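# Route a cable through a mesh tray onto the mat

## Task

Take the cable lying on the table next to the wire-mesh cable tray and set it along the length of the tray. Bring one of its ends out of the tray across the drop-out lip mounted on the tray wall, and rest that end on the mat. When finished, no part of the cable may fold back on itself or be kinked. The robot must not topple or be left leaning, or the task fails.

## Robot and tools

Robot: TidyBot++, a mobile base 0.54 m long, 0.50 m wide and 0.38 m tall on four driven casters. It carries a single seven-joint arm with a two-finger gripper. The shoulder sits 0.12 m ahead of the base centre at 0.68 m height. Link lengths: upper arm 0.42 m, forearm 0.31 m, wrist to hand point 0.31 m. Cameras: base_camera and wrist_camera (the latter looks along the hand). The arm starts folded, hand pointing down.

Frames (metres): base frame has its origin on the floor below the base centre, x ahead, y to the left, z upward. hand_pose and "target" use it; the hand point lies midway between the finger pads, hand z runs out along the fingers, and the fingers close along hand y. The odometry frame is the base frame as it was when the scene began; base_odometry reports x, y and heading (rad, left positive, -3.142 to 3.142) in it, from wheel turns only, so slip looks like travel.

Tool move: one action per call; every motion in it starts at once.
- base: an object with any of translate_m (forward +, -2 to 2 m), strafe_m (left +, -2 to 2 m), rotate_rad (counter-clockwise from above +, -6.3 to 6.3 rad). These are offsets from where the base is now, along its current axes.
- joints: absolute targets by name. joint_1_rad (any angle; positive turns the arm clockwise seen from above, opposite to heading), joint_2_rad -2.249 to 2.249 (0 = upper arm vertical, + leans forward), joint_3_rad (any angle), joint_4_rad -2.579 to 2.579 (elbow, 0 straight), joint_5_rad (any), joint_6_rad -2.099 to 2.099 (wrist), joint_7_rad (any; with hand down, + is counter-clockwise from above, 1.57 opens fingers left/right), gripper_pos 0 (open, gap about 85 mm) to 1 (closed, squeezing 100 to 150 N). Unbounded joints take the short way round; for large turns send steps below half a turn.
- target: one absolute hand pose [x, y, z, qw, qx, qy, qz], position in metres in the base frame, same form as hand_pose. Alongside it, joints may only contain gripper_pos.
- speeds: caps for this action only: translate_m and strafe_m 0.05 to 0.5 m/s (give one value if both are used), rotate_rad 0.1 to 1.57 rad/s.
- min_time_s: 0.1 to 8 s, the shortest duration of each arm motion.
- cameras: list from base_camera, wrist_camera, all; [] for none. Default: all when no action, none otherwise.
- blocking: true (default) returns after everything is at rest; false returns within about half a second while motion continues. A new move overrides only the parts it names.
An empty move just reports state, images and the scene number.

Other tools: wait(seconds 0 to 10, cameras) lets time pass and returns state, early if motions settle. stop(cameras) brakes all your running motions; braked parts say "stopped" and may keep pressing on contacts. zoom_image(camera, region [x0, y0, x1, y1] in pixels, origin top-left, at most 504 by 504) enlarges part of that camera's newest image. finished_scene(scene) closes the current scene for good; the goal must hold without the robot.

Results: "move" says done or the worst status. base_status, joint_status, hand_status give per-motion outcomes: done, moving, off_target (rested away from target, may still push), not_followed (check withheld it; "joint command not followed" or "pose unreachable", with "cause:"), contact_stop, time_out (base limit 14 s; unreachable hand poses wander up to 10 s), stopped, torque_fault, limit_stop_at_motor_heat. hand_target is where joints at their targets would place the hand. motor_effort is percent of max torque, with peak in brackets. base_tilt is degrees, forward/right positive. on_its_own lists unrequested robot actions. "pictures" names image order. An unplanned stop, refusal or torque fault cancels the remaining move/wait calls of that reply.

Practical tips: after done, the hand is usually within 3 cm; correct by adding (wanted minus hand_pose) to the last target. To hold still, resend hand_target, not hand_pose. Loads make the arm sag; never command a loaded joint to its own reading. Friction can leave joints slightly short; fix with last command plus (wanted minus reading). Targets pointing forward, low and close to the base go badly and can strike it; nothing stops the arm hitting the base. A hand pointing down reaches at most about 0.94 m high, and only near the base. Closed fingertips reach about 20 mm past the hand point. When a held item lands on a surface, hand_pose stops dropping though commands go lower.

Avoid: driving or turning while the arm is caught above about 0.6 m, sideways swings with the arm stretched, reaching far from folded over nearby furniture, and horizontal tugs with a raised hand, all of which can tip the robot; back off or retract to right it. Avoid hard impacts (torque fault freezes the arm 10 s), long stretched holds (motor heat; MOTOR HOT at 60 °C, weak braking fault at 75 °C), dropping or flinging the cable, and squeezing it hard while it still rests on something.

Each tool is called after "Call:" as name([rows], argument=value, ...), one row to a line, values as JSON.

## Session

Call:
move(joints={"joint_2_rad": -0.1, "joint_4_rad": -0.8, "joint_6_rad": -1.4}, cameras=["all"])

Scene clock: 2.90 s.
move: done
base_odometry: x=+0.000 y=+0.000 heading=+0.000
base_tilt: forward=+0.4 right=+0.1
base_status: not commanded
joint_positions: joint_1_rad=+0.002 joint_2_rad=-0.121 joint_3_rad=+3.125 joint_4_rad=-0.841 joint_5_rad=-0.019 joint_6_rad=-1.315 joint_7_rad=+1.570 gripper_pos=+0.000
joint_status: all done
motor_effort: joint_1_rad=+0(1) joint_2_rad=-10(12) joint_3_rad=-1(1) joint_4_rad=+14(18) joint_5_rad=-1(1) joint_6_rad=+9(10) joint_7_rad=+0(0)
hand_pose: x=+0.5532 y=+0.0144 z=+1.1966 quat_wxyz=(-0.012, +0.851, +0.009, +0.525) (m; base frame)
hand_target: x=+0.5478 y=+0.0142 z=+1.1837 quat_wxyz=(-0.012, +0.867, +0.010, +0.497) (m; base frame)
hand_status: not commanded
pictures: base_camera, wrist_camera
Images, in order (width x height): base_camera 644x364, wrist_camera 644x476.

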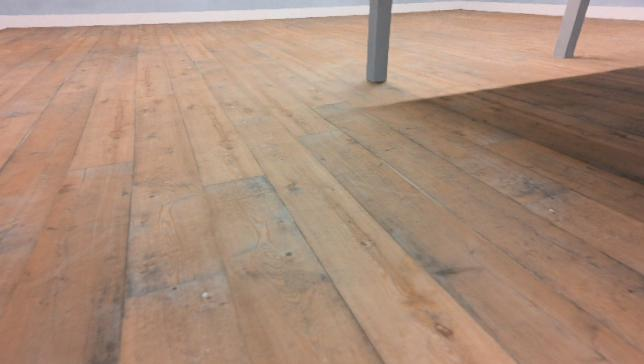

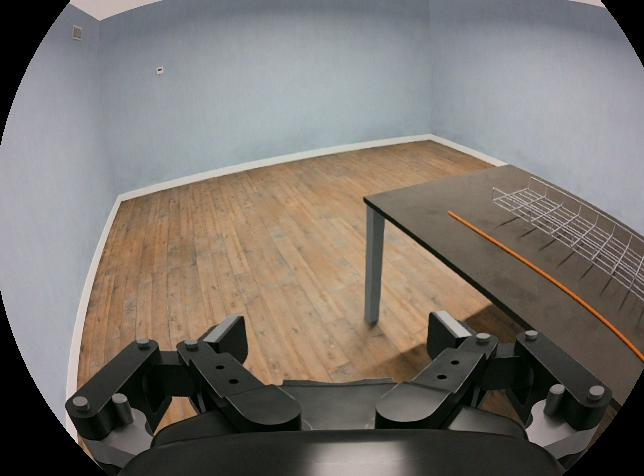

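Call:
move(base={"rotate_rad": -1.104}, joints={"joint_2_rad": -0.1, "joint_4_rad": -0.8, "joint_6_rad": -1.5}, cameras=["all"])

Scene clock: 10.27 s.
move: done
base_odometry: x=+0.000 y=+0.000 heading=-1.103
base_tilt: forward=+0.5 right=+0.1
base_status: done
joint_positions: joint_1_rad=+0.003 joint_2_rad=-0.110 joint_3_rad=+3.125 joint_4_rad=-0.838 joint_5_rad=-0.019 joint_6_rad=-1.432 joint_7_rad=+1.570 gripper_pos=+0.000
joint_status: all done
motor_effort: joint_1_rad=+0(2) joint_2_rad=-11(12) joint_3_rad=+0(2) joint_4_rad=+15(15) joint_5_rad=+0(2) joint_6_rad=+9(10) joint_7_rad=+0(0)
hand_pose: x=+0.5405 y=+0.0139 z=+1.1614 quat_wxyz=(-0.012, +0.882, +0.009, +0.471) (m; base frame)
hand_target: x=+0.5308 y=+0.0140 z=+1.1577 quat_wxyz=(-0.012, +0.891, +0.010, +0.453) (m; base frame)
hand_status: not commanded
pictures: base_camera, wrist_camera
Images, in order (width x height): base_camera 644x364, wrist_camera 644x476.

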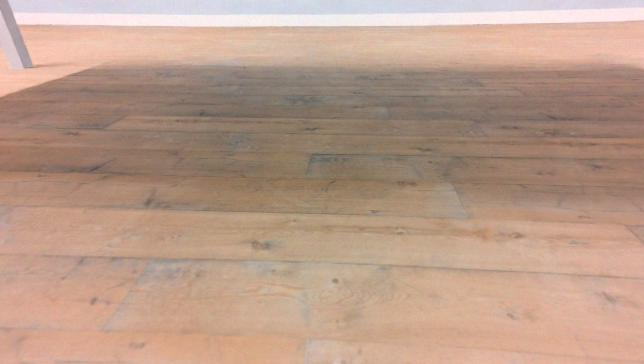

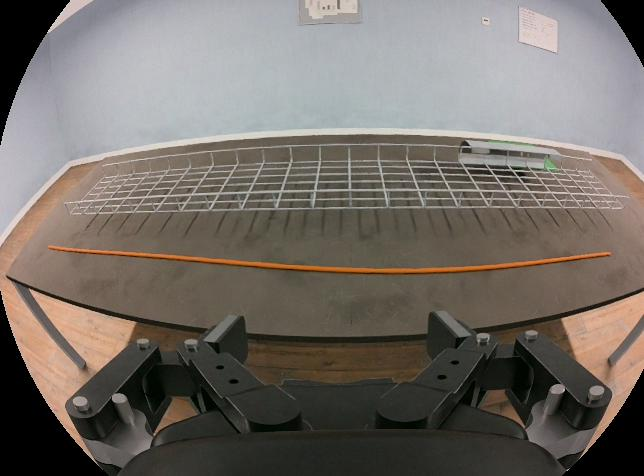

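Call:
move(base={"rotate_rad": -0.045}, cameras=[])

Call:
move(base={"translate_m": 0.45, "strafe_m": -0.85}, joints={"joint_2_rad": 0.05, "joint_4_rad": -1.1, "joint_6_rad": -1.85, "joint_7_rad": 0.0}, cameras=["all"])

Scene clock: 39.97 s.
move: done
base_odometry: x=+0.000 y=+0.000 heading=-1.148
base_tilt: forward=+0.4 right=+0.1
base_status: done
joint_positions: joint_1_rad=+0.004 joint_2_rad=-0.110 joint_3_rad=+3.126 joint_4_rad=-0.838 joint_5_rad=-0.019 joint_6_rad=-1.432 joint_7_rad=+1.570 gripper_pos=+0.000
joint_status: not commanded
motor_effort: joint_1_rad=+0(1) joint_2_rad=-10(11) joint_3_rad=-1(2) joint_4_rad=+14(15) joint_5_rad=-1(2) joint_6_rad=+9(9) joint_7_rad=+0(0)
hand_pose: x=+0.5405 y=+0.0132 z=+1.1614 quat_wxyz=(-0.011, +0.882, +0.009, +0.471) (m; base frame)
hand_target: x=+0.5308 y=+0.0140 z=+1.1577 quat_wxyz=(-0.012, +0.891, +0.010, +0.453) (m; base frame)
hand_status: not commanded
pictures: none
No camera images: "cameras" was empty.

Scene clock: 42.93 s.
move: done
base_odometry: x=-0.590 y=-0.760 heading=-1.148
base_tilt: forward=+0.5 right=+0.2
base_status: done
joint_positions: joint_1_rad=+0.004 joint_2_rad=+0.036 joint_3_rad=+3.126 joint_4_rad=-1.075 joint_5_rad=-0.019 joint_6_rad=-1.778 joint_7_rad=+0.043 gripper_pos=+0.000
joint_status: all done
motor_effort: joint_1_rad=+0(2) joint_2_rad=-16(18) joint_3_rad=-1(2) joint_4_rad=+15(16) joint_5_rad=-1(2) joint_6_rad=+3(10) joint_7_rad=+0(1)
hand_pose: x=+0.4933 y=+0.0116 z=+0.9405 quat_wxyz=(-0.095, +0.723, -0.680, +0.084) (m; base frame)
hand_target: x=+0.4705 y=+0.0120 z=+0.9223 quat_wxyz=(-0.057, +0.713, -0.698, +0.043) (m; base frame)
hand_status: not commanded
pictures: base_camera, wrist_camera
Images, in order (width x height): base_camera 644x364, wrist_camera 644x476.

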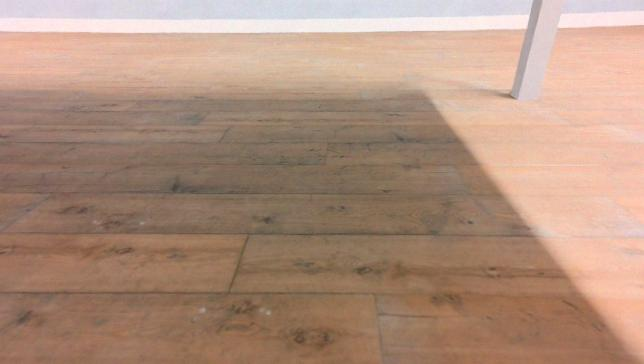

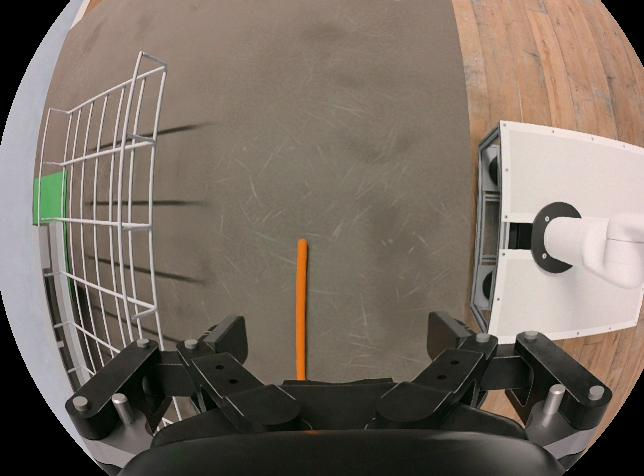

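Call:
move(base={"translate_m": 0.06, "strafe_m": 0.09}, joints={"joint_2_rad": 0.21, "joint_4_rad": -1.41, "joint_6_rad": -1.49, "joint_7_rad": -0.03}, min_time_s=2.0, cameras=["wrist_camera"])

Scene clock: 65.47 s.
move: done
base_odometry: x=-0.483 y=-0.778 heading=-1.148
base_tilt: forward=+0.4 right=+0.1
base_status: done
joint_positions: joint_1_rad=+0.002 joint_2_rad=+0.187 joint_3_rad=+3.126 joint_4_rad=-1.382 joint_5_rad=-0.019 joint_6_rad=-1.561 joint_7_rad=+0.013 gripper_pos=+0.000
joint_status: all done
motor_effort: joint_1_rad=+0(2) joint_2_rad=-21(22) joint_3_rad=-1(2) joint_4_rad=+15(16) joint_5_rad=-1(1) joint_6_rad=+1(4) joint_7_rad=+0(1)
hand_pose: x=+0.5147 y=+0.0125 z=+0.7847 quat_wxyz=(-0.012, +0.716, -0.698, -0.004) (m; base frame)
hand_target: x=+0.5302 y=+0.0128 z=+0.7669 quat_wxyz=(-0.019, +0.701, -0.713, +0.003) (m; base frame)
hand_status: not commanded
pictures: wrist_camera
Images, in order (width x height): wrist_camera 644x476.

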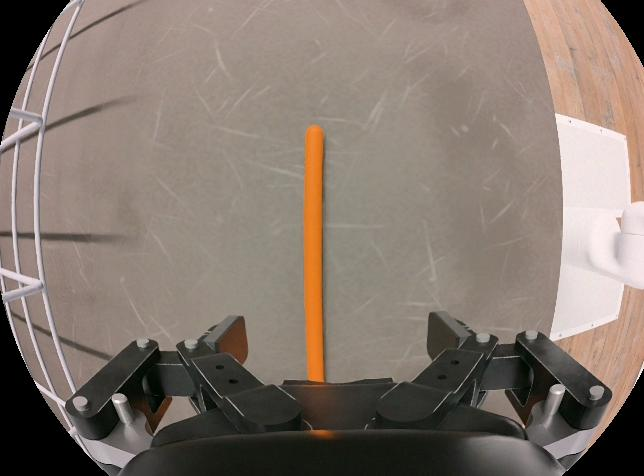

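Call:
move(joints={"joint_2_rad": 0.254, "joint_4_rad": -1.487, "joint_6_rad": -1.38}, min_time_s=1.5, cameras=["wrist_camera"])

Scene clock: 70.43 s.
move: done
base_odometry: x=-0.483 y=-0.778 heading=-1.148
base_tilt: forward=+0.4 right=+0.2
base_status: not commanded
joint_positions: joint_1_rad=+0.002 joint_2_rad=+0.225 joint_3_rad=+3.126 joint_4_rad=-1.457 joint_5_rad=-0.019 joint_6_rad=-1.451 joint_7_rad=+0.013 gripper_pos=+0.000
joint_status: all done
motor_effort: joint_1_rad=+0(1) joint_2_rad=-22(23) joint_3_rad=-1(2) joint_4_rad=+15(16) joint_5_rad=-1(1) joint_6_rad=+1(3) joint_7_rad=+0(0)
hand_pose: x=+0.5276 y=+0.0127 z=+0.7462 quat_wxyz=(-0.011, +0.716, -0.698, -0.005) (m; base frame)
hand_target: x=+0.5406 y=+0.0129 z=+0.7247 quat_wxyz=(-0.015, +0.700, -0.714, -0.001) (m; base frame)
hand_status: not commanded
pictures: wrist_camera
Images, in order (width x height): wrist_camera 644x476.

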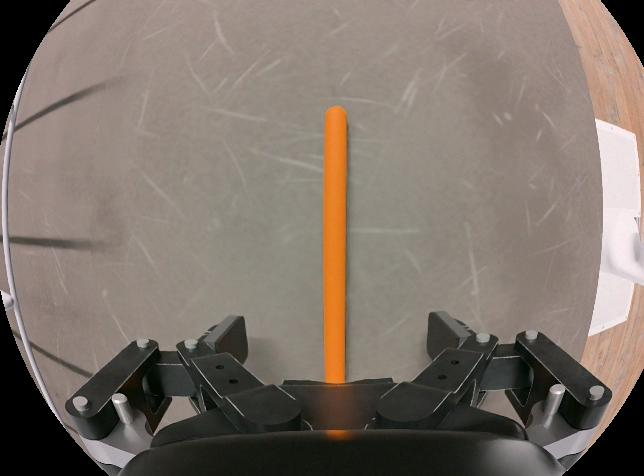

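Call:
move(joints={"gripper_pos": 0.96})

Call:
move(joints={"joint_2_rad": 0.24, "joint_4_rad": -0.83, "joint_6_rad": -1.92}, min_time_s=2.0, cameras=["wrist_camera"])

Scene clock: 73.50 s.
move: done
base_odometry: x=-0.483 y=-0.778 heading=-1.148
base_tilt: forward=+0.5 right=+0.1
base_status: not commanded
joint_positions: joint_1_rad=+0.002 joint_2_rad=+0.224 joint_3_rad=+3.126 joint_4_rad=-1.457 joint_5_rad=-0.019 joint_6_rad=-1.450 joint_7_rad=+0.012 gripper_pos=+0.940
joint_status: all done
motor_effort: joint_1_rad=+0(1) joint_2_rad=-18(23) joint_3_rad=-1(2) joint_4_rad=+13(15) joint_5_rad=-1(1) joint_6_rad=+2(2) joint_7_rad=+0(0)
hand_pose: x=+0.5279 y=+0.0127 z=+0.7464 quat_wxyz=(-0.012, +0.715, -0.699, -0.004) (m; base frame)
hand_target: x=+0.5406 y=+0.0129 z=+0.7247 quat_wxyz=(-0.015, +0.700, -0.714, -0.001) (m; base frame)
hand_status: not commanded
pictures: none

Scene clock: 75.80 s.
move: done
base_odometry: x=-0.483 y=-0.778 heading=-1.148
base_tilt: forward=+0.5 right=+0.1
base_status: not commanded
joint_positions: joint_1_rad=+0.002 joint_2_rad=+0.234 joint_3_rad=+3.126 joint_4_rad=-0.874 joint_5_rad=-0.019 joint_6_rad=-1.846 joint_7_rad=+0.012 gripper_pos=+0.940
joint_status: all done
motor_effort: joint_1_rad=+1(1) joint_2_rad=-22(25) joint_3_rad=-1(2) joint_4_rad=+15(17) joint_5_rad=+0(1) joint_6_rad=+3(4) joint_7_rad=+0(0)
hand_pose: x=+0.5555 y=+0.0122 z=+0.9259 quat_wxyz=(-0.074, +0.715, -0.692, +0.059) (m; base frame)
hand_target: x=+0.5414 y=+0.0119 z=+0.9338 quat_wxyz=(-0.062, +0.702, -0.708, +0.045) (m; base frame)
hand_status: not commanded
pictures: wrist_camera
Images, in order (width x height): wrist_camera 644x476.

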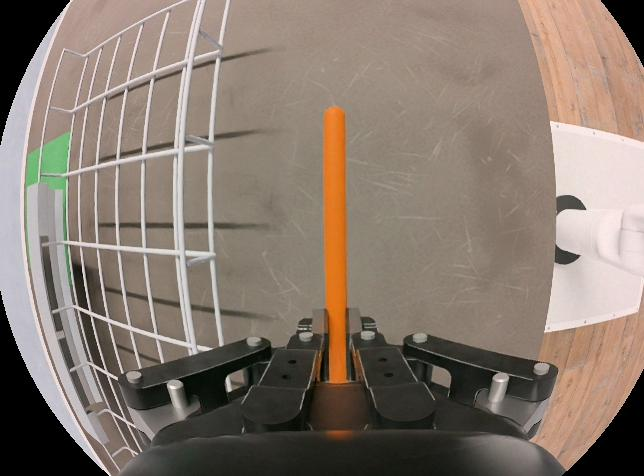

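Call:
move(base={"translate_m": 0.05, "strafe_m": -0.12}, joints={"joint_2_rad": 0.54, "joint_4_rad": -0.55, "joint_6_rad": -1.52}, min_time_s=2.0, cameras=["wrist_camera"])

Scene clock: 80.67 s.
move: done
base_odometry: x=-0.572 y=-0.873 heading=-1.148
base_tilt: forward=+0.5 right=+0.2
base_status: done
joint_positions: joint_1_rad=+0.007 joint_2_rad=+0.508 joint_3_rad=+3.126 joint_4_rad=-0.595 joint_5_rad=-0.019 joint_6_rad=-1.603 joint_7_rad=+0.012 gripper_pos=+0.940
joint_status: all done
motor_effort: joint_1_rad=+1(3) joint_2_rad=-31(34) joint_3_rad=+0(3) joint_4_rad=+16(17) joint_5_rad=+0(1) joint_6_rad=+6(6) joint_7_rad=+0(1)
hand_pose: x=+0.7353 y=+0.0098 z=+0.9089 quat_wxyz=(-0.161, +0.698, -0.683, +0.144) (m; base frame)
hand_target: x=+0.7715 y=+0.0132 z=+0.9200 quat_wxyz=(-0.199, +0.677, -0.688, +0.172) (m; base frame)
hand_status: not commanded
pictures: wrist_camera
Images, in order (width x height): wrist_camera 644x476.

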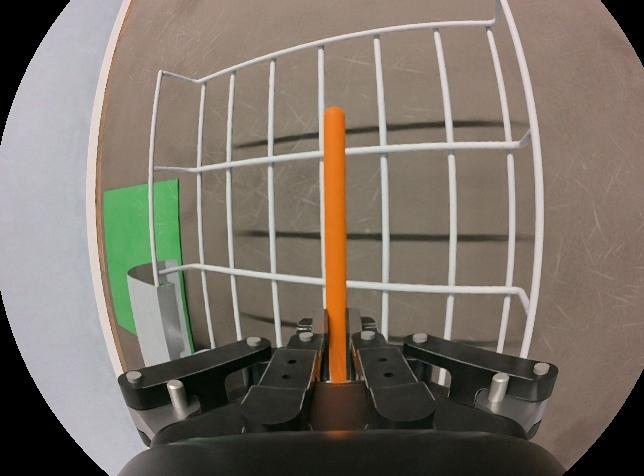

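Call:
move(joints={"joint_2_rad": 0.485, "joint_4_rad": -0.97, "joint_6_rad": -1.225}, min_time_s=2.0)

Call:
move(joints={"gripper_pos": 0.65}, cameras=["wrist_camera"])

Scene clock: 84.93 s.
move: done
base_odometry: x=-0.572 y=-0.873 heading=-1.148
base_tilt: forward=+0.5 right=+0.1
base_status: not commanded
joint_positions: joint_1_rad=+0.007 joint_2_rad=+0.472 joint_3_rad=+3.126 joint_4_rad=-0.930 joint_5_rad=-0.019 joint_6_rad=-1.300 joint_7_rad=+0.012 gripper_pos=+0.940
joint_status: all done
motor_effort: joint_1_rad=+1(1) joint_2_rad=-29(33) joint_3_rad=-1(2) joint_4_rad=+15(17) joint_5_rad=-1(1) joint_6_rad=+5(7) joint_7_rad=+0(1)
hand_pose: x=+0.7527 y=+0.0106 z=+0.8280 quat_wxyz=(-0.163, +0.696, -0.684, +0.146) (m; base frame)
hand_target: x=+0.7657 y=+0.0141 z=+0.8119 quat_wxyz=(-0.174, +0.681, -0.696, +0.149) (m; base frame)
hand_status: not commanded
pictures: none

Scene clock: 85.63 s.
move: done
base_odometry: x=-0.572 y=-0.873 heading=-1.148
base_tilt: forward=+0.5 right=+0.2
base_status: not commanded
joint_positions: joint_1_rad=+0.007 joint_2_rad=+0.471 joint_3_rad=+3.126 joint_4_rad=-0.930 joint_5_rad=-0.019 joint_6_rad=-1.276 joint_7_rad=+0.012 gripper_pos=+0.650
joint_status: all done
motor_effort: joint_1_rad=+0(1) joint_2_rad=-29(30) joint_3_rad=-1(2) joint_4_rad=+14(15) joint_5_rad=-1(1) joint_6_rad=+3(5) joint_7_rad=+0(0)
hand_pose: x=+0.7592 y=+0.0106 z=+0.8322 quat_wxyz=(-0.172, +0.693, -0.683, +0.154) (m; base frame)
hand_target: x=+0.7657 y=+0.0141 z=+0.8119 quat_wxyz=(-0.174, +0.681, -0.696, +0.149) (m; base frame)
hand_status: not commanded
pictures: wrist_camera
Images, in order (width x height): wrist_camera 644x476.

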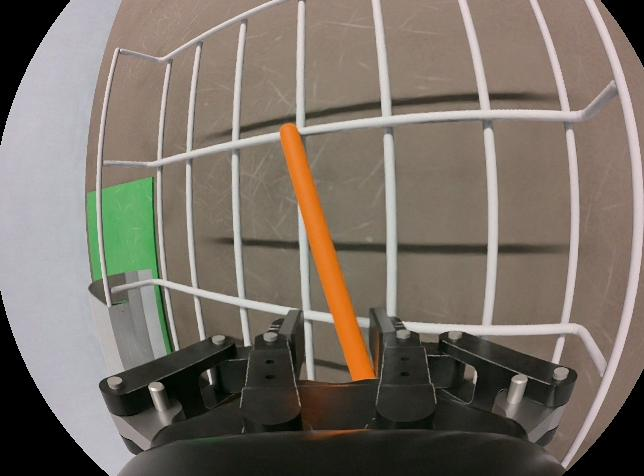

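Call:
move(joints={"gripper_pos": 0.4})

Call:
move(joints={"joint_2_rad": 0.30, "joint_4_rad": -0.75, "joint_6_rad": -1.49}, min_time_s=1.5)

Call:
move(base={"translate_m": -0.05, "strafe_m": 0.9}, joints={"joint_2_rad": 0.05, "joint_4_rad": -1.3, "joint_6_rad": -1.75, "joint_7_rad": 3.16, "gripper_pos": 0.0}, cameras=["wrist_camera"])

Scene clock: 89.73 s.
move: done
base_odometry: x=-0.572 y=-0.873 heading=-1.148
base_tilt: forward=+0.4 right=+0.2
base_status: not commanded
joint_positions: joint_1_rad=+0.007 joint_2_rad=+0.468 joint_3_rad=+3.126 joint_4_rad=-0.930 joint_5_rad=-0.019 joint_6_rad=-1.274 joint_7_rad=+0.012 gripper_pos=+0.400
joint_status: all done
motor_effort: joint_1_rad=+0(0) joint_2_rad=-28(29) joint_3_rad=-1(2) joint_4_rad=+13(14) joint_5_rad=+0(1) joint_6_rad=+2(2) joint_7_rad=+0(0)
hand_pose: x=+0.7594 y=+0.0106 z=+0.8342 quat_wxyz=(-0.174, +0.693, -0.682, +0.156) (m; base frame)
hand_target: x=+0.7657 y=+0.0141 z=+0.8119 quat_wxyz=(-0.174, +0.681, -0.696, +0.149) (m; base frame)
hand_status: not commanded
pictures: none

Scene clock: 91.63 s.
move: done
base_odometry: x=-0.572 y=-0.873 heading=-1.148
base_tilt: forward=+0.4 right=+0.2
base_status: not commanded
joint_positions: joint_1_rad=+0.007 joint_2_rad=+0.295 joint_3_rad=+3.126 joint_4_rad=-0.790 joint_5_rad=-0.019 joint_6_rad=-1.412 joint_7_rad=+0.012 gripper_pos=+0.400
joint_status: all done
motor_effort: joint_1_rad=+0(1) joint_2_rad=-25(33) joint_3_rad=-1(2) joint_4_rad=+15(18) joint_5_rad=-1(1) joint_6_rad=+7(7) joint_7_rad=+0(0)
hand_pose: x=+0.7059 y=+0.0107 z=+0.9825 quat_wxyz=(-0.232, +0.678, -0.663, +0.216) (m; base frame)
hand_target: x=+0.6918 y=+0.0137 z=+0.9837 quat_wxyz=(-0.222, +0.671, -0.680, +0.196) (m; base frame)
hand_status: not commanded
pictures: none

Scene clock: 95.07 s.
move: done
base_odometry: x=+0.228 y=-0.458 heading=-1.148
base_tilt: forward=+0.5 right=+0.1
base_status: done
joint_positions: joint_1_rad=+0.004 joint_2_rad=+0.056 joint_3_rad=+3.126 joint_4_rad=-1.271 joint_5_rad=-0.019 joint_6_rad=-1.679 joint_7_rad=-3.078 gripper_pos=+0.000
joint_status: all done
motor_effort: joint_1_rad=+0(2) joint_2_rad=-16(28) joint_3_rad=-1(3) joint_4_rad=+15(17) joint_5_rad=-1(2) joint_6_rad=+2(8) joint_7_rad=+0(1)
hand_pose: x=+0.4894 y=+0.0115 z=+0.8691 quat_wxyz=(-0.042, -0.677, -0.733, -0.054) (m; base frame)
hand_target: x=+0.4593 y=+0.0120 z=+0.8599 quat_wxyz=(-0.008, -0.694, -0.720, -0.022) (m; base frame)
hand_status: not commanded
pictures: wrist_camera
Images, in order (width x height): wrist_camera 644x476.

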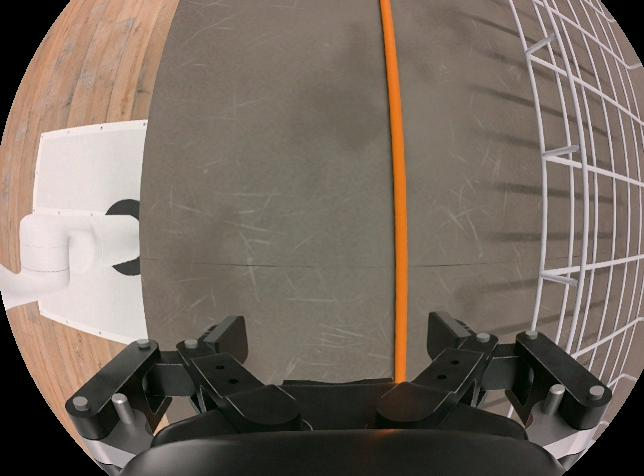

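Call:
move(base={"translate_m": 0.04}, joints={"joint_2_rad": 0.295, "joint_4_rad": -1.31, "joint_6_rad": -1.52, "joint_7_rad": -3.06}, min_time_s=1.5, cameras=["wrist_camera"])

Scene clock: 105.60 s.
move: done
base_odometry: x=+0.245 y=-0.494 heading=-1.148
base_tilt: forward=+0.5 right=+0.1
base_status: done
joint_positions: joint_1_rad=+0.004 joint_2_rad=+0.273 joint_3_rad=+3.126 joint_4_rad=-1.281 joint_5_rad=-0.019 joint_6_rad=-1.589 joint_7_rad=-3.080 gripper_pos=+0.000
joint_status: all done
motor_effort: joint_1_rad=+0(1) joint_2_rad=-23(26) joint_3_rad=-1(2) joint_4_rad=+14(16) joint_5_rad=-1(1) joint_6_rad=+1(4) joint_7_rad=+0(1)
hand_pose: x=+0.5461 y=+0.0117 z=+0.7809 quat_wxyz=(+0.009, -0.681, -0.732, -0.008) (m; base frame)
hand_target: x=+0.5603 y=+0.0130 z=+0.7626 quat_wxyz=(+0.002, -0.673, -0.740, -0.014) (m; base frame)
hand_status: not commanded
pictures: wrist_camera
Images, in order (width x height): wrist_camera 644x476.

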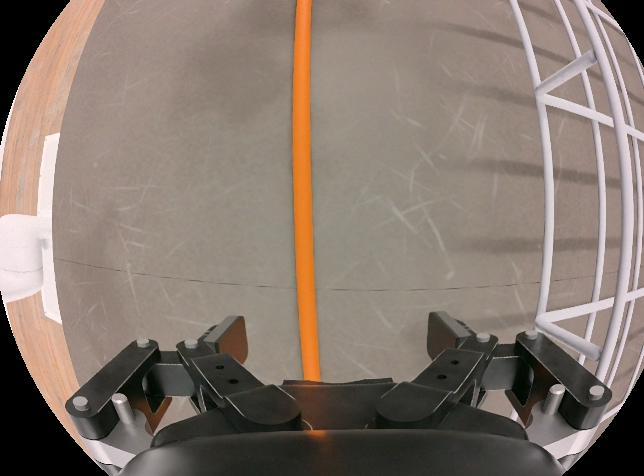

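Call:
move(joints={"joint_2_rad": 0.25, "joint_4_rad": -1.47, "joint_6_rad": -1.385}, min_time_s=1.5, cameras=["wrist_camera"])

Scene clock: 111.10 s.
move: done
base_odometry: x=+0.245 y=-0.494 heading=-1.148
base_tilt: forward=+0.4 right=+0.1
base_status: not commanded
joint_positions: joint_1_rad=+0.004 joint_2_rad=+0.258 joint_3_rad=+3.126 joint_4_rad=-1.440 joint_5_rad=-0.019 joint_6_rad=-1.456 joint_7_rad=-3.080 gripper_pos=+0.000
joint_status: all done
motor_effort: joint_1_rad=+0(0) joint_2_rad=-23(25) joint_3_rad=-1(1) joint_4_rad=+15(16) joint_5_rad=-1(1) joint_6_rad=+1(2) joint_7_rad=+0(0)
hand_pose: x=+0.5338 y=+0.0118 z=+0.7376 quat_wxyz=(+0.013, -0.682, -0.731, -0.004) (m; base frame)
hand_target: x=+0.5450 y=+0.0130 z=+0.7318 quat_wxyz=(-0.006, -0.674, -0.739, -0.021) (m; base frame)
hand_status: not commanded
pictures: wrist_camera
Images, in order (width x height): wrist_camera 644x476.

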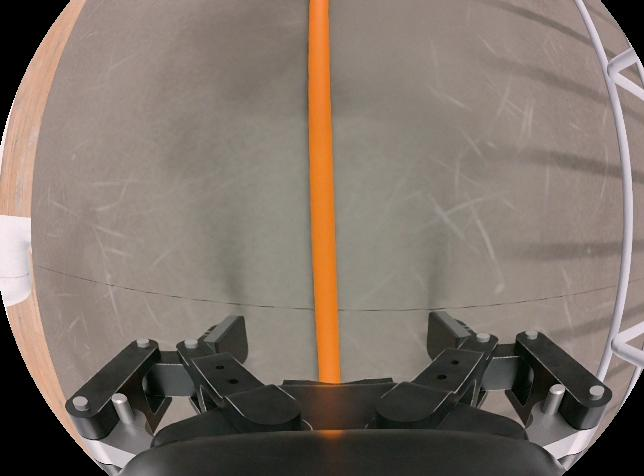

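Call:
move(joints={"gripper_pos": 0.96})

Call:
move(joints={"joint_2_rad": 0.25, "joint_4_rad": -0.83, "joint_6_rad": -1.92}, min_time_s=2.0, cameras=["wrist_camera"])

Scene clock: 114.43 s.
move: done
base_odometry: x=+0.245 y=-0.494 heading=-1.148
base_tilt: forward=+0.5 right=+0.1
base_status: not commanded
joint_positions: joint_1_rad=+0.004 joint_2_rad=+0.242 joint_3_rad=+3.126 joint_4_rad=-1.440 joint_5_rad=-0.019 joint_6_rad=-1.451 joint_7_rad=-3.080 gripper_pos=+0.939
joint_status: all done
motor_effort: joint_1_rad=+0(1) joint_2_rad=-20(24) joint_3_rad=-1(2) joint_4_rad=+13(15) joint_5_rad=-1(2) joint_6_rad=+2(2) joint_7_rad=+0(0)
hand_pose: x=+0.5346 y=+0.0118 z=+0.7442 quat_wxyz=(+0.005, -0.682, -0.732, -0.011) (m; base frame)
hand_target: x=+0.5450 y=+0.0130 z=+0.7318 quat_wxyz=(-0.006, -0.674, -0.739, -0.021) (m; base frame)
hand_status: not commanded
pictures: none

Scene clock: 116.73 s.
move: done
base_odometry: x=+0.245 y=-0.494 heading=-1.148
base_tilt: forward=+0.4 right=+0.2
base_status: not commanded
joint_positions: joint_1_rad=+0.004 joint_2_rad=+0.242 joint_3_rad=+3.126 joint_4_rad=-0.874 joint_5_rad=-0.019 joint_6_rad=-1.846 joint_7_rad=-3.080 gripper_pos=+0.939
joint_status: all done
motor_effort: joint_1_rad=+0(1) joint_2_rad=-22(25) joint_3_rad=-2(2) joint_4_rad=+15(17) joint_5_rad=-1(1) joint_6_rad=+3(4) joint_7_rad=+0(1)
hand_pose: x=+0.5574 y=+0.0112 z=+0.9220 quat_wxyz=(-0.057, -0.676, -0.732, -0.069) (m; base frame)
hand_target: x=+0.5439 y=+0.0119 z=+0.9296 quat_wxyz=(-0.044, -0.668, -0.741, -0.056) (m; base frame)
hand_status: not commanded
pictures: wrist_camera
Images, in order (width x height): wrist_camera 644x476.

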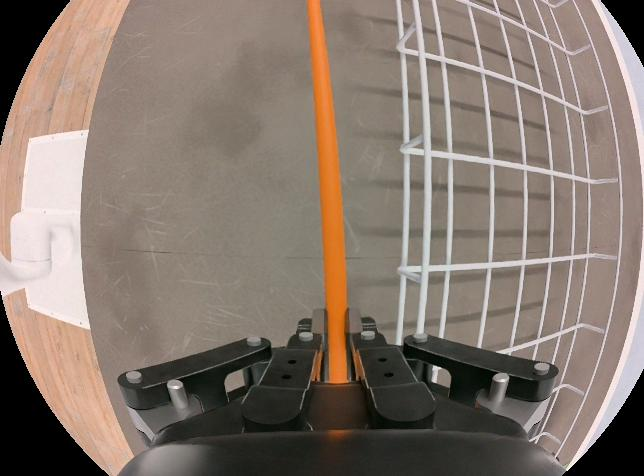

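Call:
move(base={"translate_m": 0.03}, joints={"joint_2_rad": 0.55, "joint_4_rad": -0.54, "joint_6_rad": -1.51, "joint_7_rad": -3.13}, min_time_s=2.0, cameras=["wrist_camera"])

Call:
move(joints={"joint_2_rad": 0.49, "joint_4_rad": -0.97, "joint_6_rad": -1.225}, min_time_s=2.0, cameras=["wrist_camera"])

Scene clock: 121.70 s.
move: done
base_odometry: x=+0.257 y=-0.522 heading=-1.148
base_tilt: forward=+0.5 right=+0.2
base_status: done
joint_positions: joint_1_rad=+0.004 joint_2_rad=+0.519 joint_3_rad=+3.126 joint_4_rad=-0.586 joint_5_rad=-0.019 joint_6_rad=-1.593 joint_7_rad=-3.087 gripper_pos=+0.939
joint_status: all done
motor_effort: joint_1_rad=+0(1) joint_2_rad=-31(33) joint_3_rad=-1(2) joint_4_rad=+15(17) joint_5_rad=-1(1) joint_6_rad=+6(6) joint_7_rad=+0(1)
hand_pose: x=+0.7419 y=+0.0117 z=+0.9074 quat_wxyz=(-0.150, -0.666, -0.713, -0.162) (m; base frame)
hand_target: x=+0.7778 y=+0.0132 z=+0.9194 quat_wxyz=(-0.180, -0.673, -0.690, -0.199) (m; base frame)
hand_status: not commanded
pictures: wrist_camera
Images, in order (width x height): wrist_camera 644x476.

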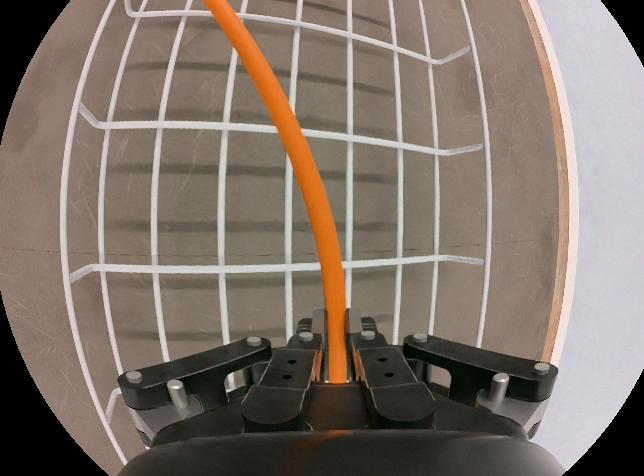

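Scene clock: 124.00 s.
move: done
base_odometry: x=+0.257 y=-0.522 heading=-1.148
base_tilt: forward=+0.5 right=+0.1
base_status: not commanded
joint_positions: joint_1_rad=+0.004 joint_2_rad=+0.480 joint_3_rad=+3.126 joint_4_rad=-0.929 joint_5_rad=-0.019 joint_6_rad=-1.295 joint_7_rad=-3.087 gripper_pos=+0.939
joint_status: all done
motor_effort: joint_1_rad=-1(1) joint_2_rad=-29(33) joint_3_rad=-2(2) joint_4_rad=+15(18) joint_5_rad=-2(2) joint_6_rad=+4(7) joint_7_rad=+0(1)
hand_pose: x=+0.7551 y=+0.0125 z=+0.8243 quat_wxyz=(-0.148, -0.668, -0.711, -0.160) (m; base frame)
hand_target: x=+0.7664 y=+0.0141 z=+0.8086 quat_wxyz=(-0.151, -0.682, -0.696, -0.170) (m; base frame)
hand_status: not commanded
pictures: wrist_camera
Images, in order (width x height): wrist_camera 644x476.

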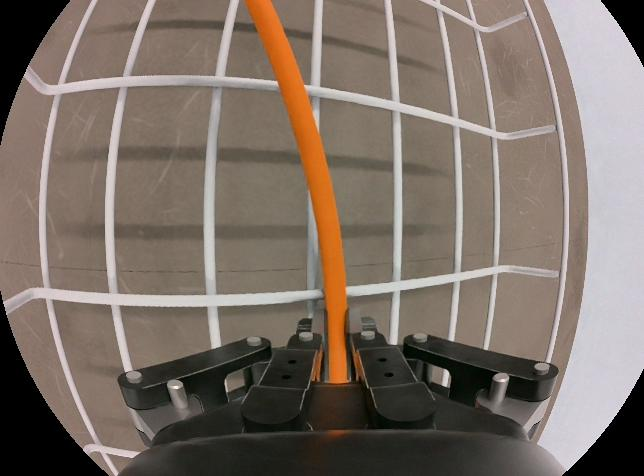

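Call:
move(joints={"gripper_pos": 0.65})

Call:
move(joints={"gripper_pos": 0.4})

Call:
move(joints={"joint_2_rad": 0.30, "joint_4_rad": -0.75, "joint_6_rad": -1.49}, min_time_s=1.5)

Call:
move(base={"translate_m": -0.02, "strafe_m": 0.58}, joints={"joint_2_rad": 0.05, "joint_4_rad": -1.3, "joint_6_rad": -1.75, "joint_7_rad": -3.1, "gripper_pos": 0.0}, cameras=["wrist_camera"])

Scene clock: 127.93 s.
move: done
base_odometry: x=+0.257 y=-0.522 heading=-1.148
base_tilt: forward=+0.5 right=+0.1
base_status: not commanded
joint_positions: joint_1_rad=+0.004 joint_2_rad=+0.480 joint_3_rad=+3.126 joint_4_rad=-0.939 joint_5_rad=-0.019 joint_6_rad=-1.295 joint_7_rad=-3.088 gripper_pos=+0.650
joint_status: all done
motor_effort: joint_1_rad=+0(1) joint_2_rad=-32(33) joint_3_rad=-1(2) joint_4_rad=+17(17) joint_5_rad=-1(1) joint_6_rad=+5(5) joint_7_rad=+0(0)
hand_pose: x=+0.7527 y=+0.0125 z=+0.8196 quat_wxyz=(-0.144, -0.669, -0.712, -0.156) (m; base frame)
hand_target: x=+0.7664 y=+0.0141 z=+0.8086 quat_wxyz=(-0.151, -0.682, -0.696, -0.170) (m; base frame)
hand_status: not commanded
pictures: none

Scene clock: 128.60 s.
move: done
base_odometry: x=+0.257 y=-0.522 heading=-1.148
base_tilt: forward=+0.4 right=+0.2
base_status: not commanded
joint_positions: joint_1_rad=+0.004 joint_2_rad=+0.480 joint_3_rad=+3.126 joint_4_rad=-0.939 joint_5_rad=-0.019 joint_6_rad=-1.295 joint_7_rad=-3.088 gripper_pos=+0.400
joint_status: all done
motor_effort: joint_1_rad=+0(1) joint_2_rad=-31(32) joint_3_rad=-1(2) joint_4_rad=+17(17) joint_5_rad=-1(1) joint_6_rad=+5(5) joint_7_rad=+0(0)
hand_pose: x=+0.7527 y=+0.0125 z=+0.8196 quat_wxyz=(-0.144, -0.669, -0.712, -0.156) (m; base frame)
hand_target: x=+0.7664 y=+0.0141 z=+0.8086 quat_wxyz=(-0.151, -0.682, -0.696, -0.170) (m; base frame)
hand_status: not commanded
pictures: none

Scene clock: 130.50 s.
move: done
base_odometry: x=+0.257 y=-0.522 heading=-1.148
base_tilt: forward=+0.4 right=+0.2
base_status: not commanded
joint_positions: joint_1_rad=+0.004 joint_2_rad=+0.294 joint_3_rad=+3.126 joint_4_rad=-0.790 joint_5_rad=-0.019 joint_6_rad=-1.413 joint_7_rad=-3.088 gripper_pos=+0.400
joint_status: all done
motor_effort: joint_1_rad=+0(0) joint_2_rad=-25(34) joint_3_rad=-1(2) joint_4_rad=+16(18) joint_5_rad=-1(1) joint_6_rad=+6(7) joint_7_rad=+0(0)
hand_pose: x=+0.7056 y=+0.0125 z=+0.9829 quat_wxyz=(-0.221, -0.648, -0.693, -0.228) (m; base frame)
hand_target: x=+0.6918 y=+0.0137 z=+0.9837 quat_wxyz=(-0.201, -0.666, -0.685, -0.218) (m; base frame)
hand_status: not commanded
pictures: none

Scene clock: 132.93 s.
move: done
base_odometry: x=+0.778 y=-0.265 heading=-1.148
base_tilt: forward=+0.4 right=+0.2
base_status: done
joint_positions: joint_1_rad=+0.000 joint_2_rad=+0.055 joint_3_rad=+3.126 joint_4_rad=-1.269 joint_5_rad=-0.019 joint_6_rad=-1.679 joint_7_rad=-3.088 gripper_pos=+0.000
joint_status: all done
motor_effort: joint_1_rad=+0(3) joint_2_rad=-16(27) joint_3_rad=-1(3) joint_4_rad=+15(17) joint_5_rad=-1(2) joint_6_rad=+3(8) joint_7_rad=+0(1)
hand_pose: x=+0.4896 y=+0.0132 z=+0.8705 quat_wxyz=(-0.043, -0.679, -0.731, -0.055) (m; base frame)
hand_target: x=+0.4594 y=+0.0120 z=+0.8599 quat_wxyz=(-0.008, -0.685, -0.728, -0.022) (m; base frame)
hand_status: not commanded
pictures: wrist_camera
Images, in order (width x height): wrist_camera 644x476.

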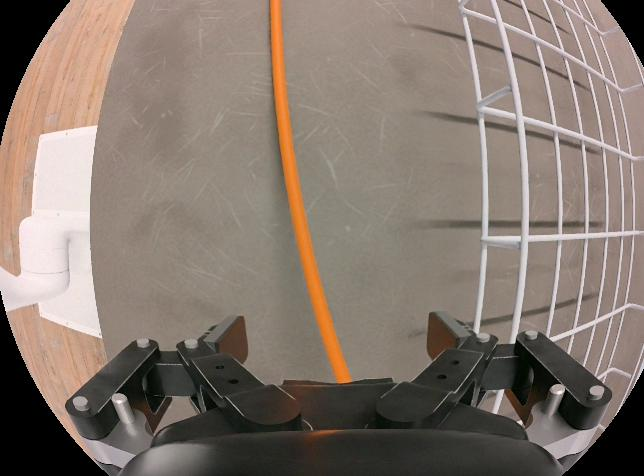

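Call:
move(joints={"joint_2_rad": 0.19, "joint_4_rad": -1.44, "joint_6_rad": -1.49, "joint_7_rad": -2.78}, min_time_s=1.5, cameras=["wrist_camera"])

Scene clock: 145.13 s.
move: done
base_odometry: x=+0.778 y=-0.265 heading=-1.148
base_tilt: forward=+0.4 right=+0.1
base_status: not commanded
joint_positions: joint_1_rad=+0.000 joint_2_rad=+0.167 joint_3_rad=+3.126 joint_4_rad=-1.411 joint_5_rad=-0.019 joint_6_rad=-1.560 joint_7_rad=-2.823 gripper_pos=+0.000
joint_status: all done
motor_effort: joint_1_rad=+0(0) joint_2_rad=-19(22) joint_3_rad=-1(1) joint_4_rad=+15(16) joint_5_rad=-1(1) joint_6_rad=+1(3) joint_7_rad=+0(1)
hand_pose: x=+0.5041 y=+0.0133 z=+0.7832 quat_wxyz=(+0.005, -0.579, -0.815, -0.010) (m; base frame)
hand_target: x=+0.5187 y=+0.0127 z=+0.7653 quat_wxyz=(-0.002, -0.563, -0.826, -0.015) (m; base frame)
hand_status: not commanded
pictures: wrist_camera
Images, in order (width x height): wrist_camera 644x476.

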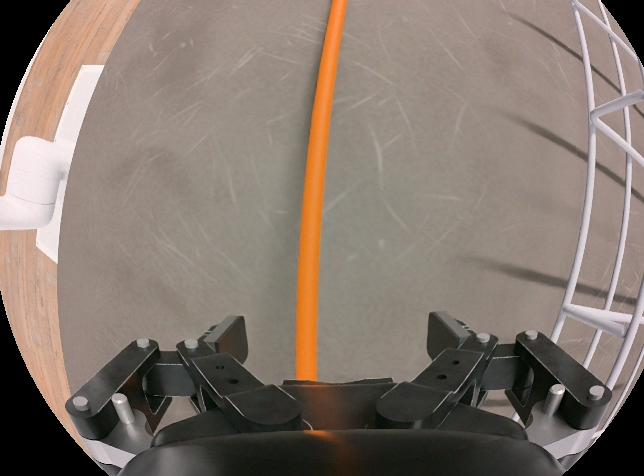

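Call:
move(joints={"joint_2_rad": 0.158, "joint_4_rad": -1.59, "joint_6_rad": -1.36}, min_time_s=1.5, cameras=["wrist_camera"])

Scene clock: 149.63 s.
move: done
base_odometry: x=+0.778 y=-0.265 heading=-1.148
base_tilt: forward=+0.5 right=+0.1
base_status: not commanded
joint_positions: joint_1_rad=+0.000 joint_2_rad=+0.166 joint_3_rad=+3.126 joint_4_rad=-1.561 joint_5_rad=-0.019 joint_6_rad=-1.431 joint_7_rad=-2.823 gripper_pos=+0.000
joint_status: all done
motor_effort: joint_1_rad=+0(1) joint_2_rad=-19(21) joint_3_rad=-1(2) joint_4_rad=+15(16) joint_5_rad=-1(1) joint_6_rad=+1(2) joint_7_rad=+0(0)
hand_pose: x=+0.4936 y=+0.0132 z=+0.7369 quat_wxyz=(+0.013, -0.580, -0.814, -0.004) (m; base frame)
hand_target: x=+0.5048 y=+0.0126 z=+0.7309 quat_wxyz=(-0.008, -0.564, -0.826, -0.018) (m; base frame)
hand_status: not commanded
pictures: wrist_camera
Images, in order (width x height): wrist_camera 644x476.

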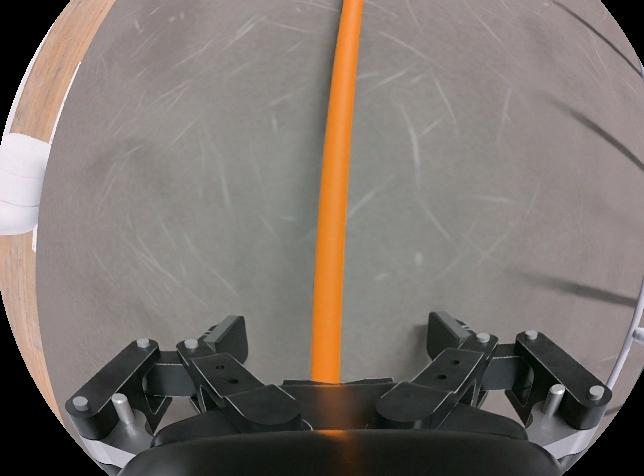

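Call:
move(joints={"gripper_pos": 0.96})

Call:
move(joints={"joint_2_rad": 0.25, "joint_4_rad": -0.86, "joint_6_rad": -1.88}, min_time_s=2.0)

Call:
move(base={"translate_m": 0.02, "strafe_m": -0.05}, joints={"joint_2_rad": 0.56, "joint_4_rad": -0.54, "joint_6_rad": -1.5, "joint_7_rad": -3.13}, min_time_s=2.0, cameras=["wrist_camera"])

Scene clock: 152.80 s.
move: done
base_odometry: x=+0.778 y=-0.265 heading=-1.148
base_tilt: forward=+0.4 right=+0.1
base_status: not commanded
joint_positions: joint_1_rad=+0.000 joint_2_rad=+0.148 joint_3_rad=+3.126 joint_4_rad=-1.561 joint_5_rad=-0.019 joint_6_rad=-1.427 joint_7_rad=-2.822 gripper_pos=+0.936
joint_status: all done
motor_effort: joint_1_rad=+1(1) joint_2_rad=-16(20) joint_3_rad=-1(1) joint_4_rad=+14(15) joint_5_rad=+0(2) joint_6_rad=+2(3) joint_7_rad=+0(0)
hand_pose: x=+0.4939 y=+0.0132 z=+0.7435 quat_wxyz=(+0.004, -0.580, -0.814, -0.010) (m; base frame)
hand_target: x=+0.5048 y=+0.0126 z=+0.7309 quat_wxyz=(-0.008, -0.564, -0.826, -0.018) (m; base frame)
hand_status: not commanded
pictures: none

Scene clock: 155.10 s.
move: done
base_odometry: x=+0.778 y=-0.265 heading=-1.148
base_tilt: forward=+0.4 right=+0.1
base_status: not commanded
joint_positions: joint_1_rad=+0.000 joint_2_rad=+0.222 joint_3_rad=+3.126 joint_4_rad=-0.905 joint_5_rad=-0.019 joint_6_rad=-1.807 joint_7_rad=-2.822 gripper_pos=+0.936
joint_status: all done
motor_effort: joint_1_rad=+0(1) joint_2_rad=-23(23) joint_3_rad=-1(2) joint_4_rad=+15(17) joint_5_rad=-1(1) joint_6_rad=+3(4) joint_7_rad=+0(0)
hand_pose: x=+0.5593 y=+0.0133 z=+0.9226 quat_wxyz=(-0.077, -0.573, -0.813, -0.070) (m; base frame)
hand_target: x=+0.5513 y=+0.0121 z=+0.9217 quat_wxyz=(-0.056, -0.558, -0.826, -0.052) (m; base frame)
hand_status: not commanded
pictures: none

Scene clock: 157.43 s.
move: done
base_odometry: x=+0.741 y=-0.304 heading=-1.148
base_tilt: forward=+0.5 right=+0.2
base_status: done
joint_positions: joint_1_rad=+0.003 joint_2_rad=+0.531 joint_3_rad=+3.126 joint_4_rad=-0.586 joint_5_rad=-0.019 joint_6_rad=-1.579 joint_7_rad=-3.086 gripper_pos=+0.936
joint_status: all done
motor_effort: joint_1_rad=+0(3) joint_2_rad=-33(34) joint_3_rad=-1(2) joint_4_rad=+16(17) joint_5_rad=+0(2) joint_6_rad=+5(6) joint_7_rad=+0(1)
hand_pose: x=+0.7487 y=+0.0122 z=+0.9016 quat_wxyz=(-0.151, -0.665, -0.713, -0.162) (m; base frame)
hand_target: x=+0.7828 y=+0.0132 z=+0.9144 quat_wxyz=(-0.179, -0.673, -0.690, -0.199) (m; base frame)
hand_status: not commanded
pictures: wrist_camera
Images, in order (width x height): wrist_camera 644x476.

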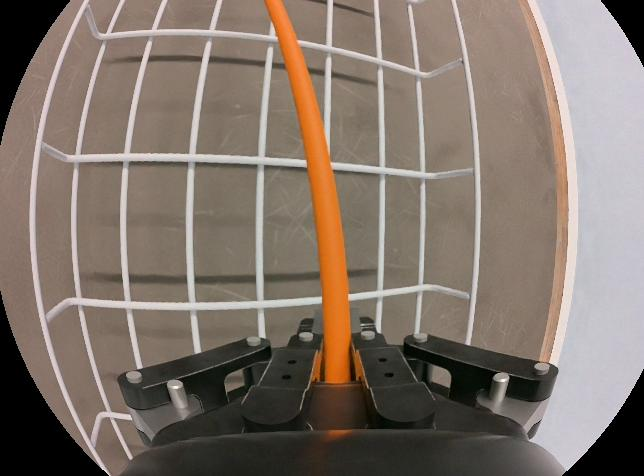

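Call:
move(joints={"joint_2_rad": 0.495, "joint_4_rad": -0.97, "joint_6_rad": -1.225}, min_time_s=2.0)

Call:
move(joints={"gripper_pos": 0.65}, cameras=["wrist_camera"])

Call:
move(joints={"gripper_pos": 0.4})

Call:
move(joints={"joint_2_rad": 0.30, "joint_4_rad": -0.75, "joint_6_rad": -1.49}, min_time_s=1.5, cameras=["wrist_camera"])

Scene clock: 162.37 s.
move: done
base_odometry: x=+0.741 y=-0.304 heading=-1.148
base_tilt: forward=+0.5 right=+0.2
base_status: not commanded
joint_positions: joint_1_rad=+0.003 joint_2_rad=+0.480 joint_3_rad=+3.126 joint_4_rad=-0.924 joint_5_rad=-0.019 joint_6_rad=-1.289 joint_7_rad=-3.087 gripper_pos=+0.936
joint_status: all done
motor_effort: joint_1_rad=-1(1) joint_2_rad=-29(35) joint_3_rad=-2(2) joint_4_rad=+14(18) joint_5_rad=-2(2) joint_6_rad=+4(7) joint_7_rad=+0(0)
hand_pose: x=+0.7580 y=+0.0130 z=+0.8274 quat_wxyz=(-0.152, -0.667, -0.710, -0.164) (m; base frame)
hand_target: x=+0.7670 y=+0.0141 z=+0.8054 quat_wxyz=(-0.149, -0.682, -0.696, -0.168) (m; base frame)
hand_status: not commanded
pictures: none

Scene clock: 163.07 s.
move: done
base_odometry: x=+0.741 y=-0.304 heading=-1.148
base_tilt: forward=+0.4 right=+0.2
base_status: not commanded
joint_positions: joint_1_rad=+0.001 joint_2_rad=+0.477 joint_3_rad=+3.126 joint_4_rad=-0.926 joint_5_rad=-0.019 joint_6_rad=-1.275 joint_7_rad=-3.088 gripper_pos=+0.650
joint_status: all done
motor_effort: joint_1_rad=+2(2) joint_2_rad=-30(30) joint_3_rad=+0(2) joint_4_rad=+14(15) joint_5_rad=+0(1) joint_6_rad=+3(4) joint_7_rad=+0(0)
hand_pose: x=+0.7611 y=+0.0145 z=+0.8299 quat_wxyz=(-0.157, -0.666, -0.710, -0.169) (m; base frame)
hand_target: x=+0.7670 y=+0.0141 z=+0.8054 quat_wxyz=(-0.149, -0.682, -0.696, -0.168) (m; base frame)
hand_status: not commanded
pictures: wrist_camera
Images, in order (width x height): wrist_camera 644x476.

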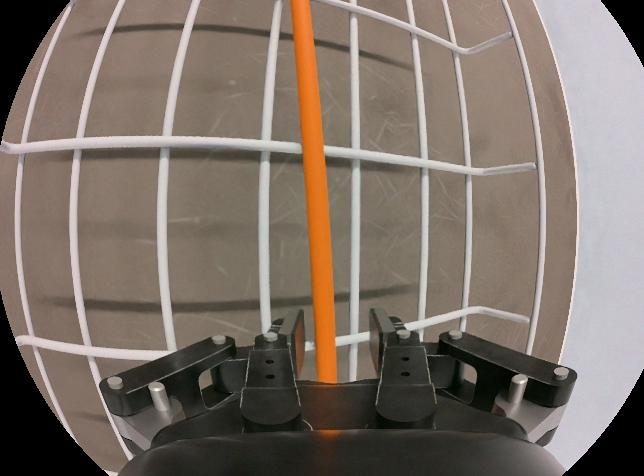

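Scene clock: 163.73 s.
move: done
base_odometry: x=+0.741 y=-0.304 heading=-1.148
base_tilt: forward=+0.5 right=+0.2
base_status: not commanded
joint_positions: joint_1_rad=-0.002 joint_2_rad=+0.477 joint_3_rad=+3.126 joint_4_rad=-0.929 joint_5_rad=-0.019 joint_6_rad=-1.271 joint_7_rad=-3.089 gripper_pos=+0.400
joint_status: all done
motor_effort: joint_1_rad=+2(4) joint_2_rad=-29(31) joint_3_rad=+0(1) joint_4_rad=+15(16) joint_5_rad=+1(3) joint_6_rad=+3(4) joint_7_rad=+0(0)
hand_pose: x=+0.7615 y=+0.0165 z=+0.8291 quat_wxyz=(-0.157, -0.665, -0.710, -0.169) (m; base frame)
hand_target: x=+0.7670 y=+0.0141 z=+0.8054 quat_wxyz=(-0.149, -0.682, -0.696, -0.168) (m; base frame)
hand_status: not commanded
pictures: none

Scene clock: 165.63 s.
move: done
base_odometry: x=+0.741 y=-0.304 heading=-1.148
base_tilt: forward=+0.5 right=+0.1
base_status: not commanded
joint_positions: joint_1_rad=-0.001 joint_2_rad=+0.294 joint_3_rad=+3.126 joint_4_rad=-0.790 joint_5_rad=-0.019 joint_6_rad=-1.412 joint_7_rad=-3.089 gripper_pos=+0.400
joint_status: all done
motor_effort: joint_1_rad=+0(3) joint_2_rad=-25(33) joint_3_rad=-1(2) joint_4_rad=+16(18) joint_5_rad=-1(1) joint_6_rad=+7(7) joint_7_rad=+0(0)
hand_pose: x=+0.7056 y=+0.0157 z=+0.9830 quat_wxyz=(-0.220, -0.646, -0.694, -0.229) (m; base frame)
hand_target: x=+0.6918 y=+0.0137 z=+0.9837 quat_wxyz=(-0.201, -0.666, -0.685, -0.218) (m; base frame)
hand_status: not commanded
pictures: wrist_camera
Images, in order (width x height): wrist_camera 644x476.

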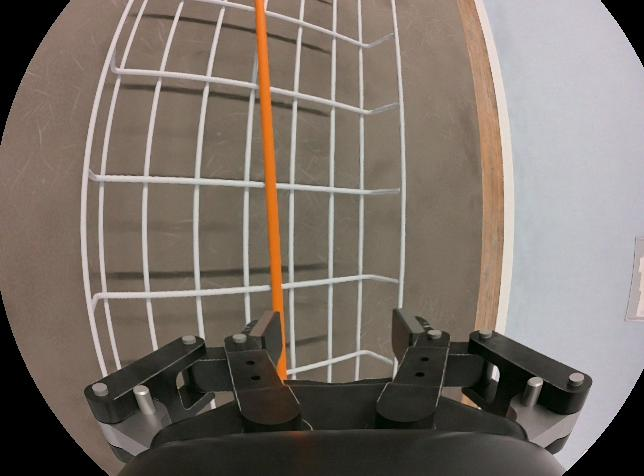

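Call:
move(base={"translate_m": -0.25, "strafe_m": -0.3}, joints={"joint_2_rad": 0.0, "joint_4_rad": -0.8, "joint_6_rad": -1.75, "joint_7_rad": 1.57, "gripper_pos": 0.0}, cameras=["wrist_camera"])

Scene clock: 170.43 s.
move: done
base_odometry: x=+0.364 y=-0.200 heading=-1.147
base_tilt: forward=+0.4 right=+0.1
base_status: done
joint_positions: joint_1_rad=+0.002 joint_2_rad=-0.013 joint_3_rad=+3.126 joint_4_rad=-0.790 joint_5_rad=-0.019 joint_6_rad=-1.671 joint_7_rad=-4.668 gripper_pos=+0.000
joint_status: all done
motor_effort: joint_1_rad=+0(2) joint_2_rad=-13(29) joint_3_rad=+0(2) joint_4_rad=+13(17) joint_5_rad=-1(2) joint_6_rad=+7(8) joint_7_rad=+0(1)
hand_pose: x=+0.5326 y=+0.0133 z=+1.0875 quat_wxyz=(+0.003, -0.940, -0.032, -0.340) (m; base frame)
hand_target: x=+0.5177 y=+0.0130 z=+1.0632 quat_wxyz=(+0.011, -0.956, -0.011, -0.291) (m; base frame)
hand_status: not commanded
pictures: wrist_camera
Images, in order (width x height): wrist_camera 644x476.

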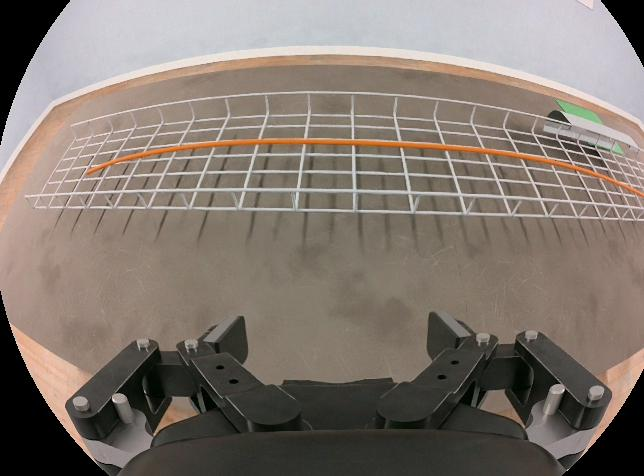

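Call:
move(base={"translate_m": 0.23, "strafe_m": -1.06}, joints={"joint_2_rad": 0.30, "joint_4_rad": -0.75, "joint_6_rad": -1.49, "joint_7_rad": 0.0, "gripper_pos": 0.4}, cameras=["all"])

Scene clock: 239.07 s.
move: done
base_odometry: x=-0.508 y=-0.845 heading=-1.148
base_tilt: forward=+0.4 right=+0.2
base_status: done
joint_positions: joint_1_rad=+0.005 joint_2_rad=+0.283 joint_3_rad=+3.126 joint_4_rad=-0.789 joint_5_rad=-0.019 joint_6_rad=-1.564 joint_7_rad=-6.240 gripper_pos=+0.400
joint_status: all done
motor_effort: joint_1_rad=+0(2) joint_2_rad=-24(28) joint_3_rad=+0(3) joint_4_rad=+16(17) joint_5_rad=-1(2) joint_6_rad=+5(8) joint_7_rad=+0(1)
hand_pose: x=+0.6627 y=+0.0119 z=+0.9641 quat_wxyz=(+0.182, -0.704, +0.665, -0.172) (m; base frame)
hand_target: x=+0.6918 y=+0.0137 z=+0.9837 quat_wxyz=(+0.219, -0.681, +0.670, -0.200) (m; base frame)
hand_status: not commanded
pictures: base_camera, wrist_camera
Images, in order (width x height): base_camera 644x364, wrist_camera 644x476.

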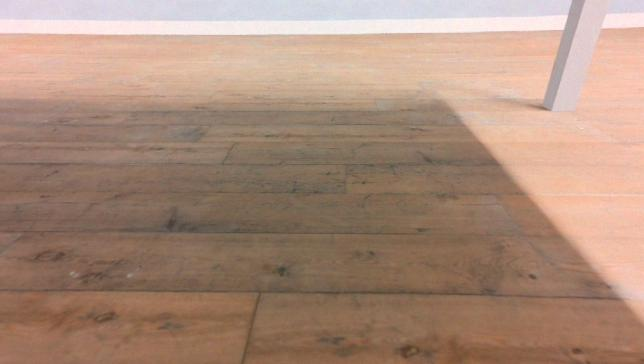

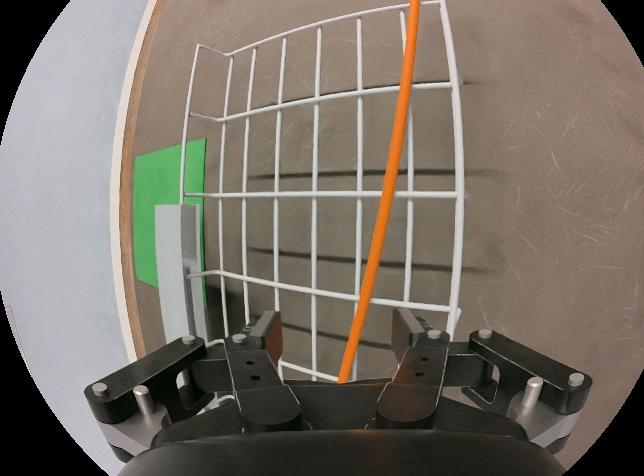

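Call:
move(base={"strafe_m": -0.04}, joints={"joint_2_rad": 0.355, "joint_4_rad": -1.02, "joint_6_rad": -1.30, "joint_7_rad": -0.14, "gripper_pos": 0.3}, min_time_s=1.5, cameras=["wrist_camera"])

Scene clock: 291.93 s.
move: done
base_odometry: x=-0.544 y=-0.862 heading=-1.148
base_tilt: forward=+0.5 right=+0.1
base_status: done
joint_positions: joint_1_rad=+0.007 joint_2_rad=+0.325 joint_3_rad=+3.126 joint_4_rad=-0.992 joint_5_rad=-0.019 joint_6_rad=-1.376 joint_7_rad=-6.380 gripper_pos=+0.300
joint_status: all done
motor_effort: joint_1_rad=+0(3) joint_2_rad=-27(28) joint_3_rad=-1(2) joint_4_rad=+17(17) joint_5_rad=-1(2) joint_6_rad=+5(6) joint_7_rad=+0(1)
hand_pose: x=+0.6924 y=+0.0111 z=+0.8788 quat_wxyz=(+0.173, -0.658, +0.719, -0.140) (m; base frame)
hand_target: x=+0.7133 y=+0.0141 z=+0.8597 quat_wxyz=(+0.184, -0.642, +0.731, -0.141) (m; base frame)
hand_status: not commanded
pictures: wrist_camera
Images, in order (width x height): wrist_camera 644x476.

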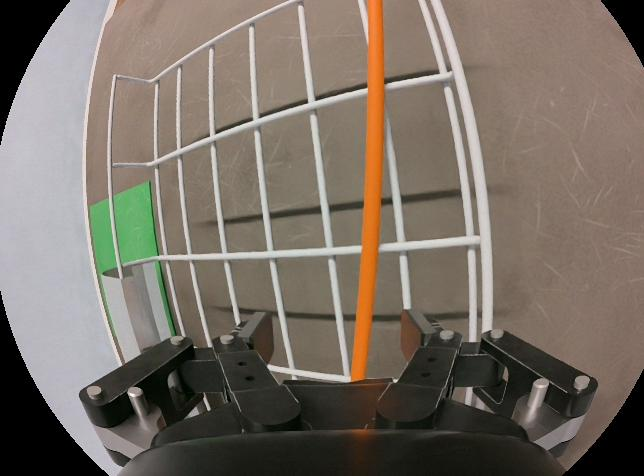

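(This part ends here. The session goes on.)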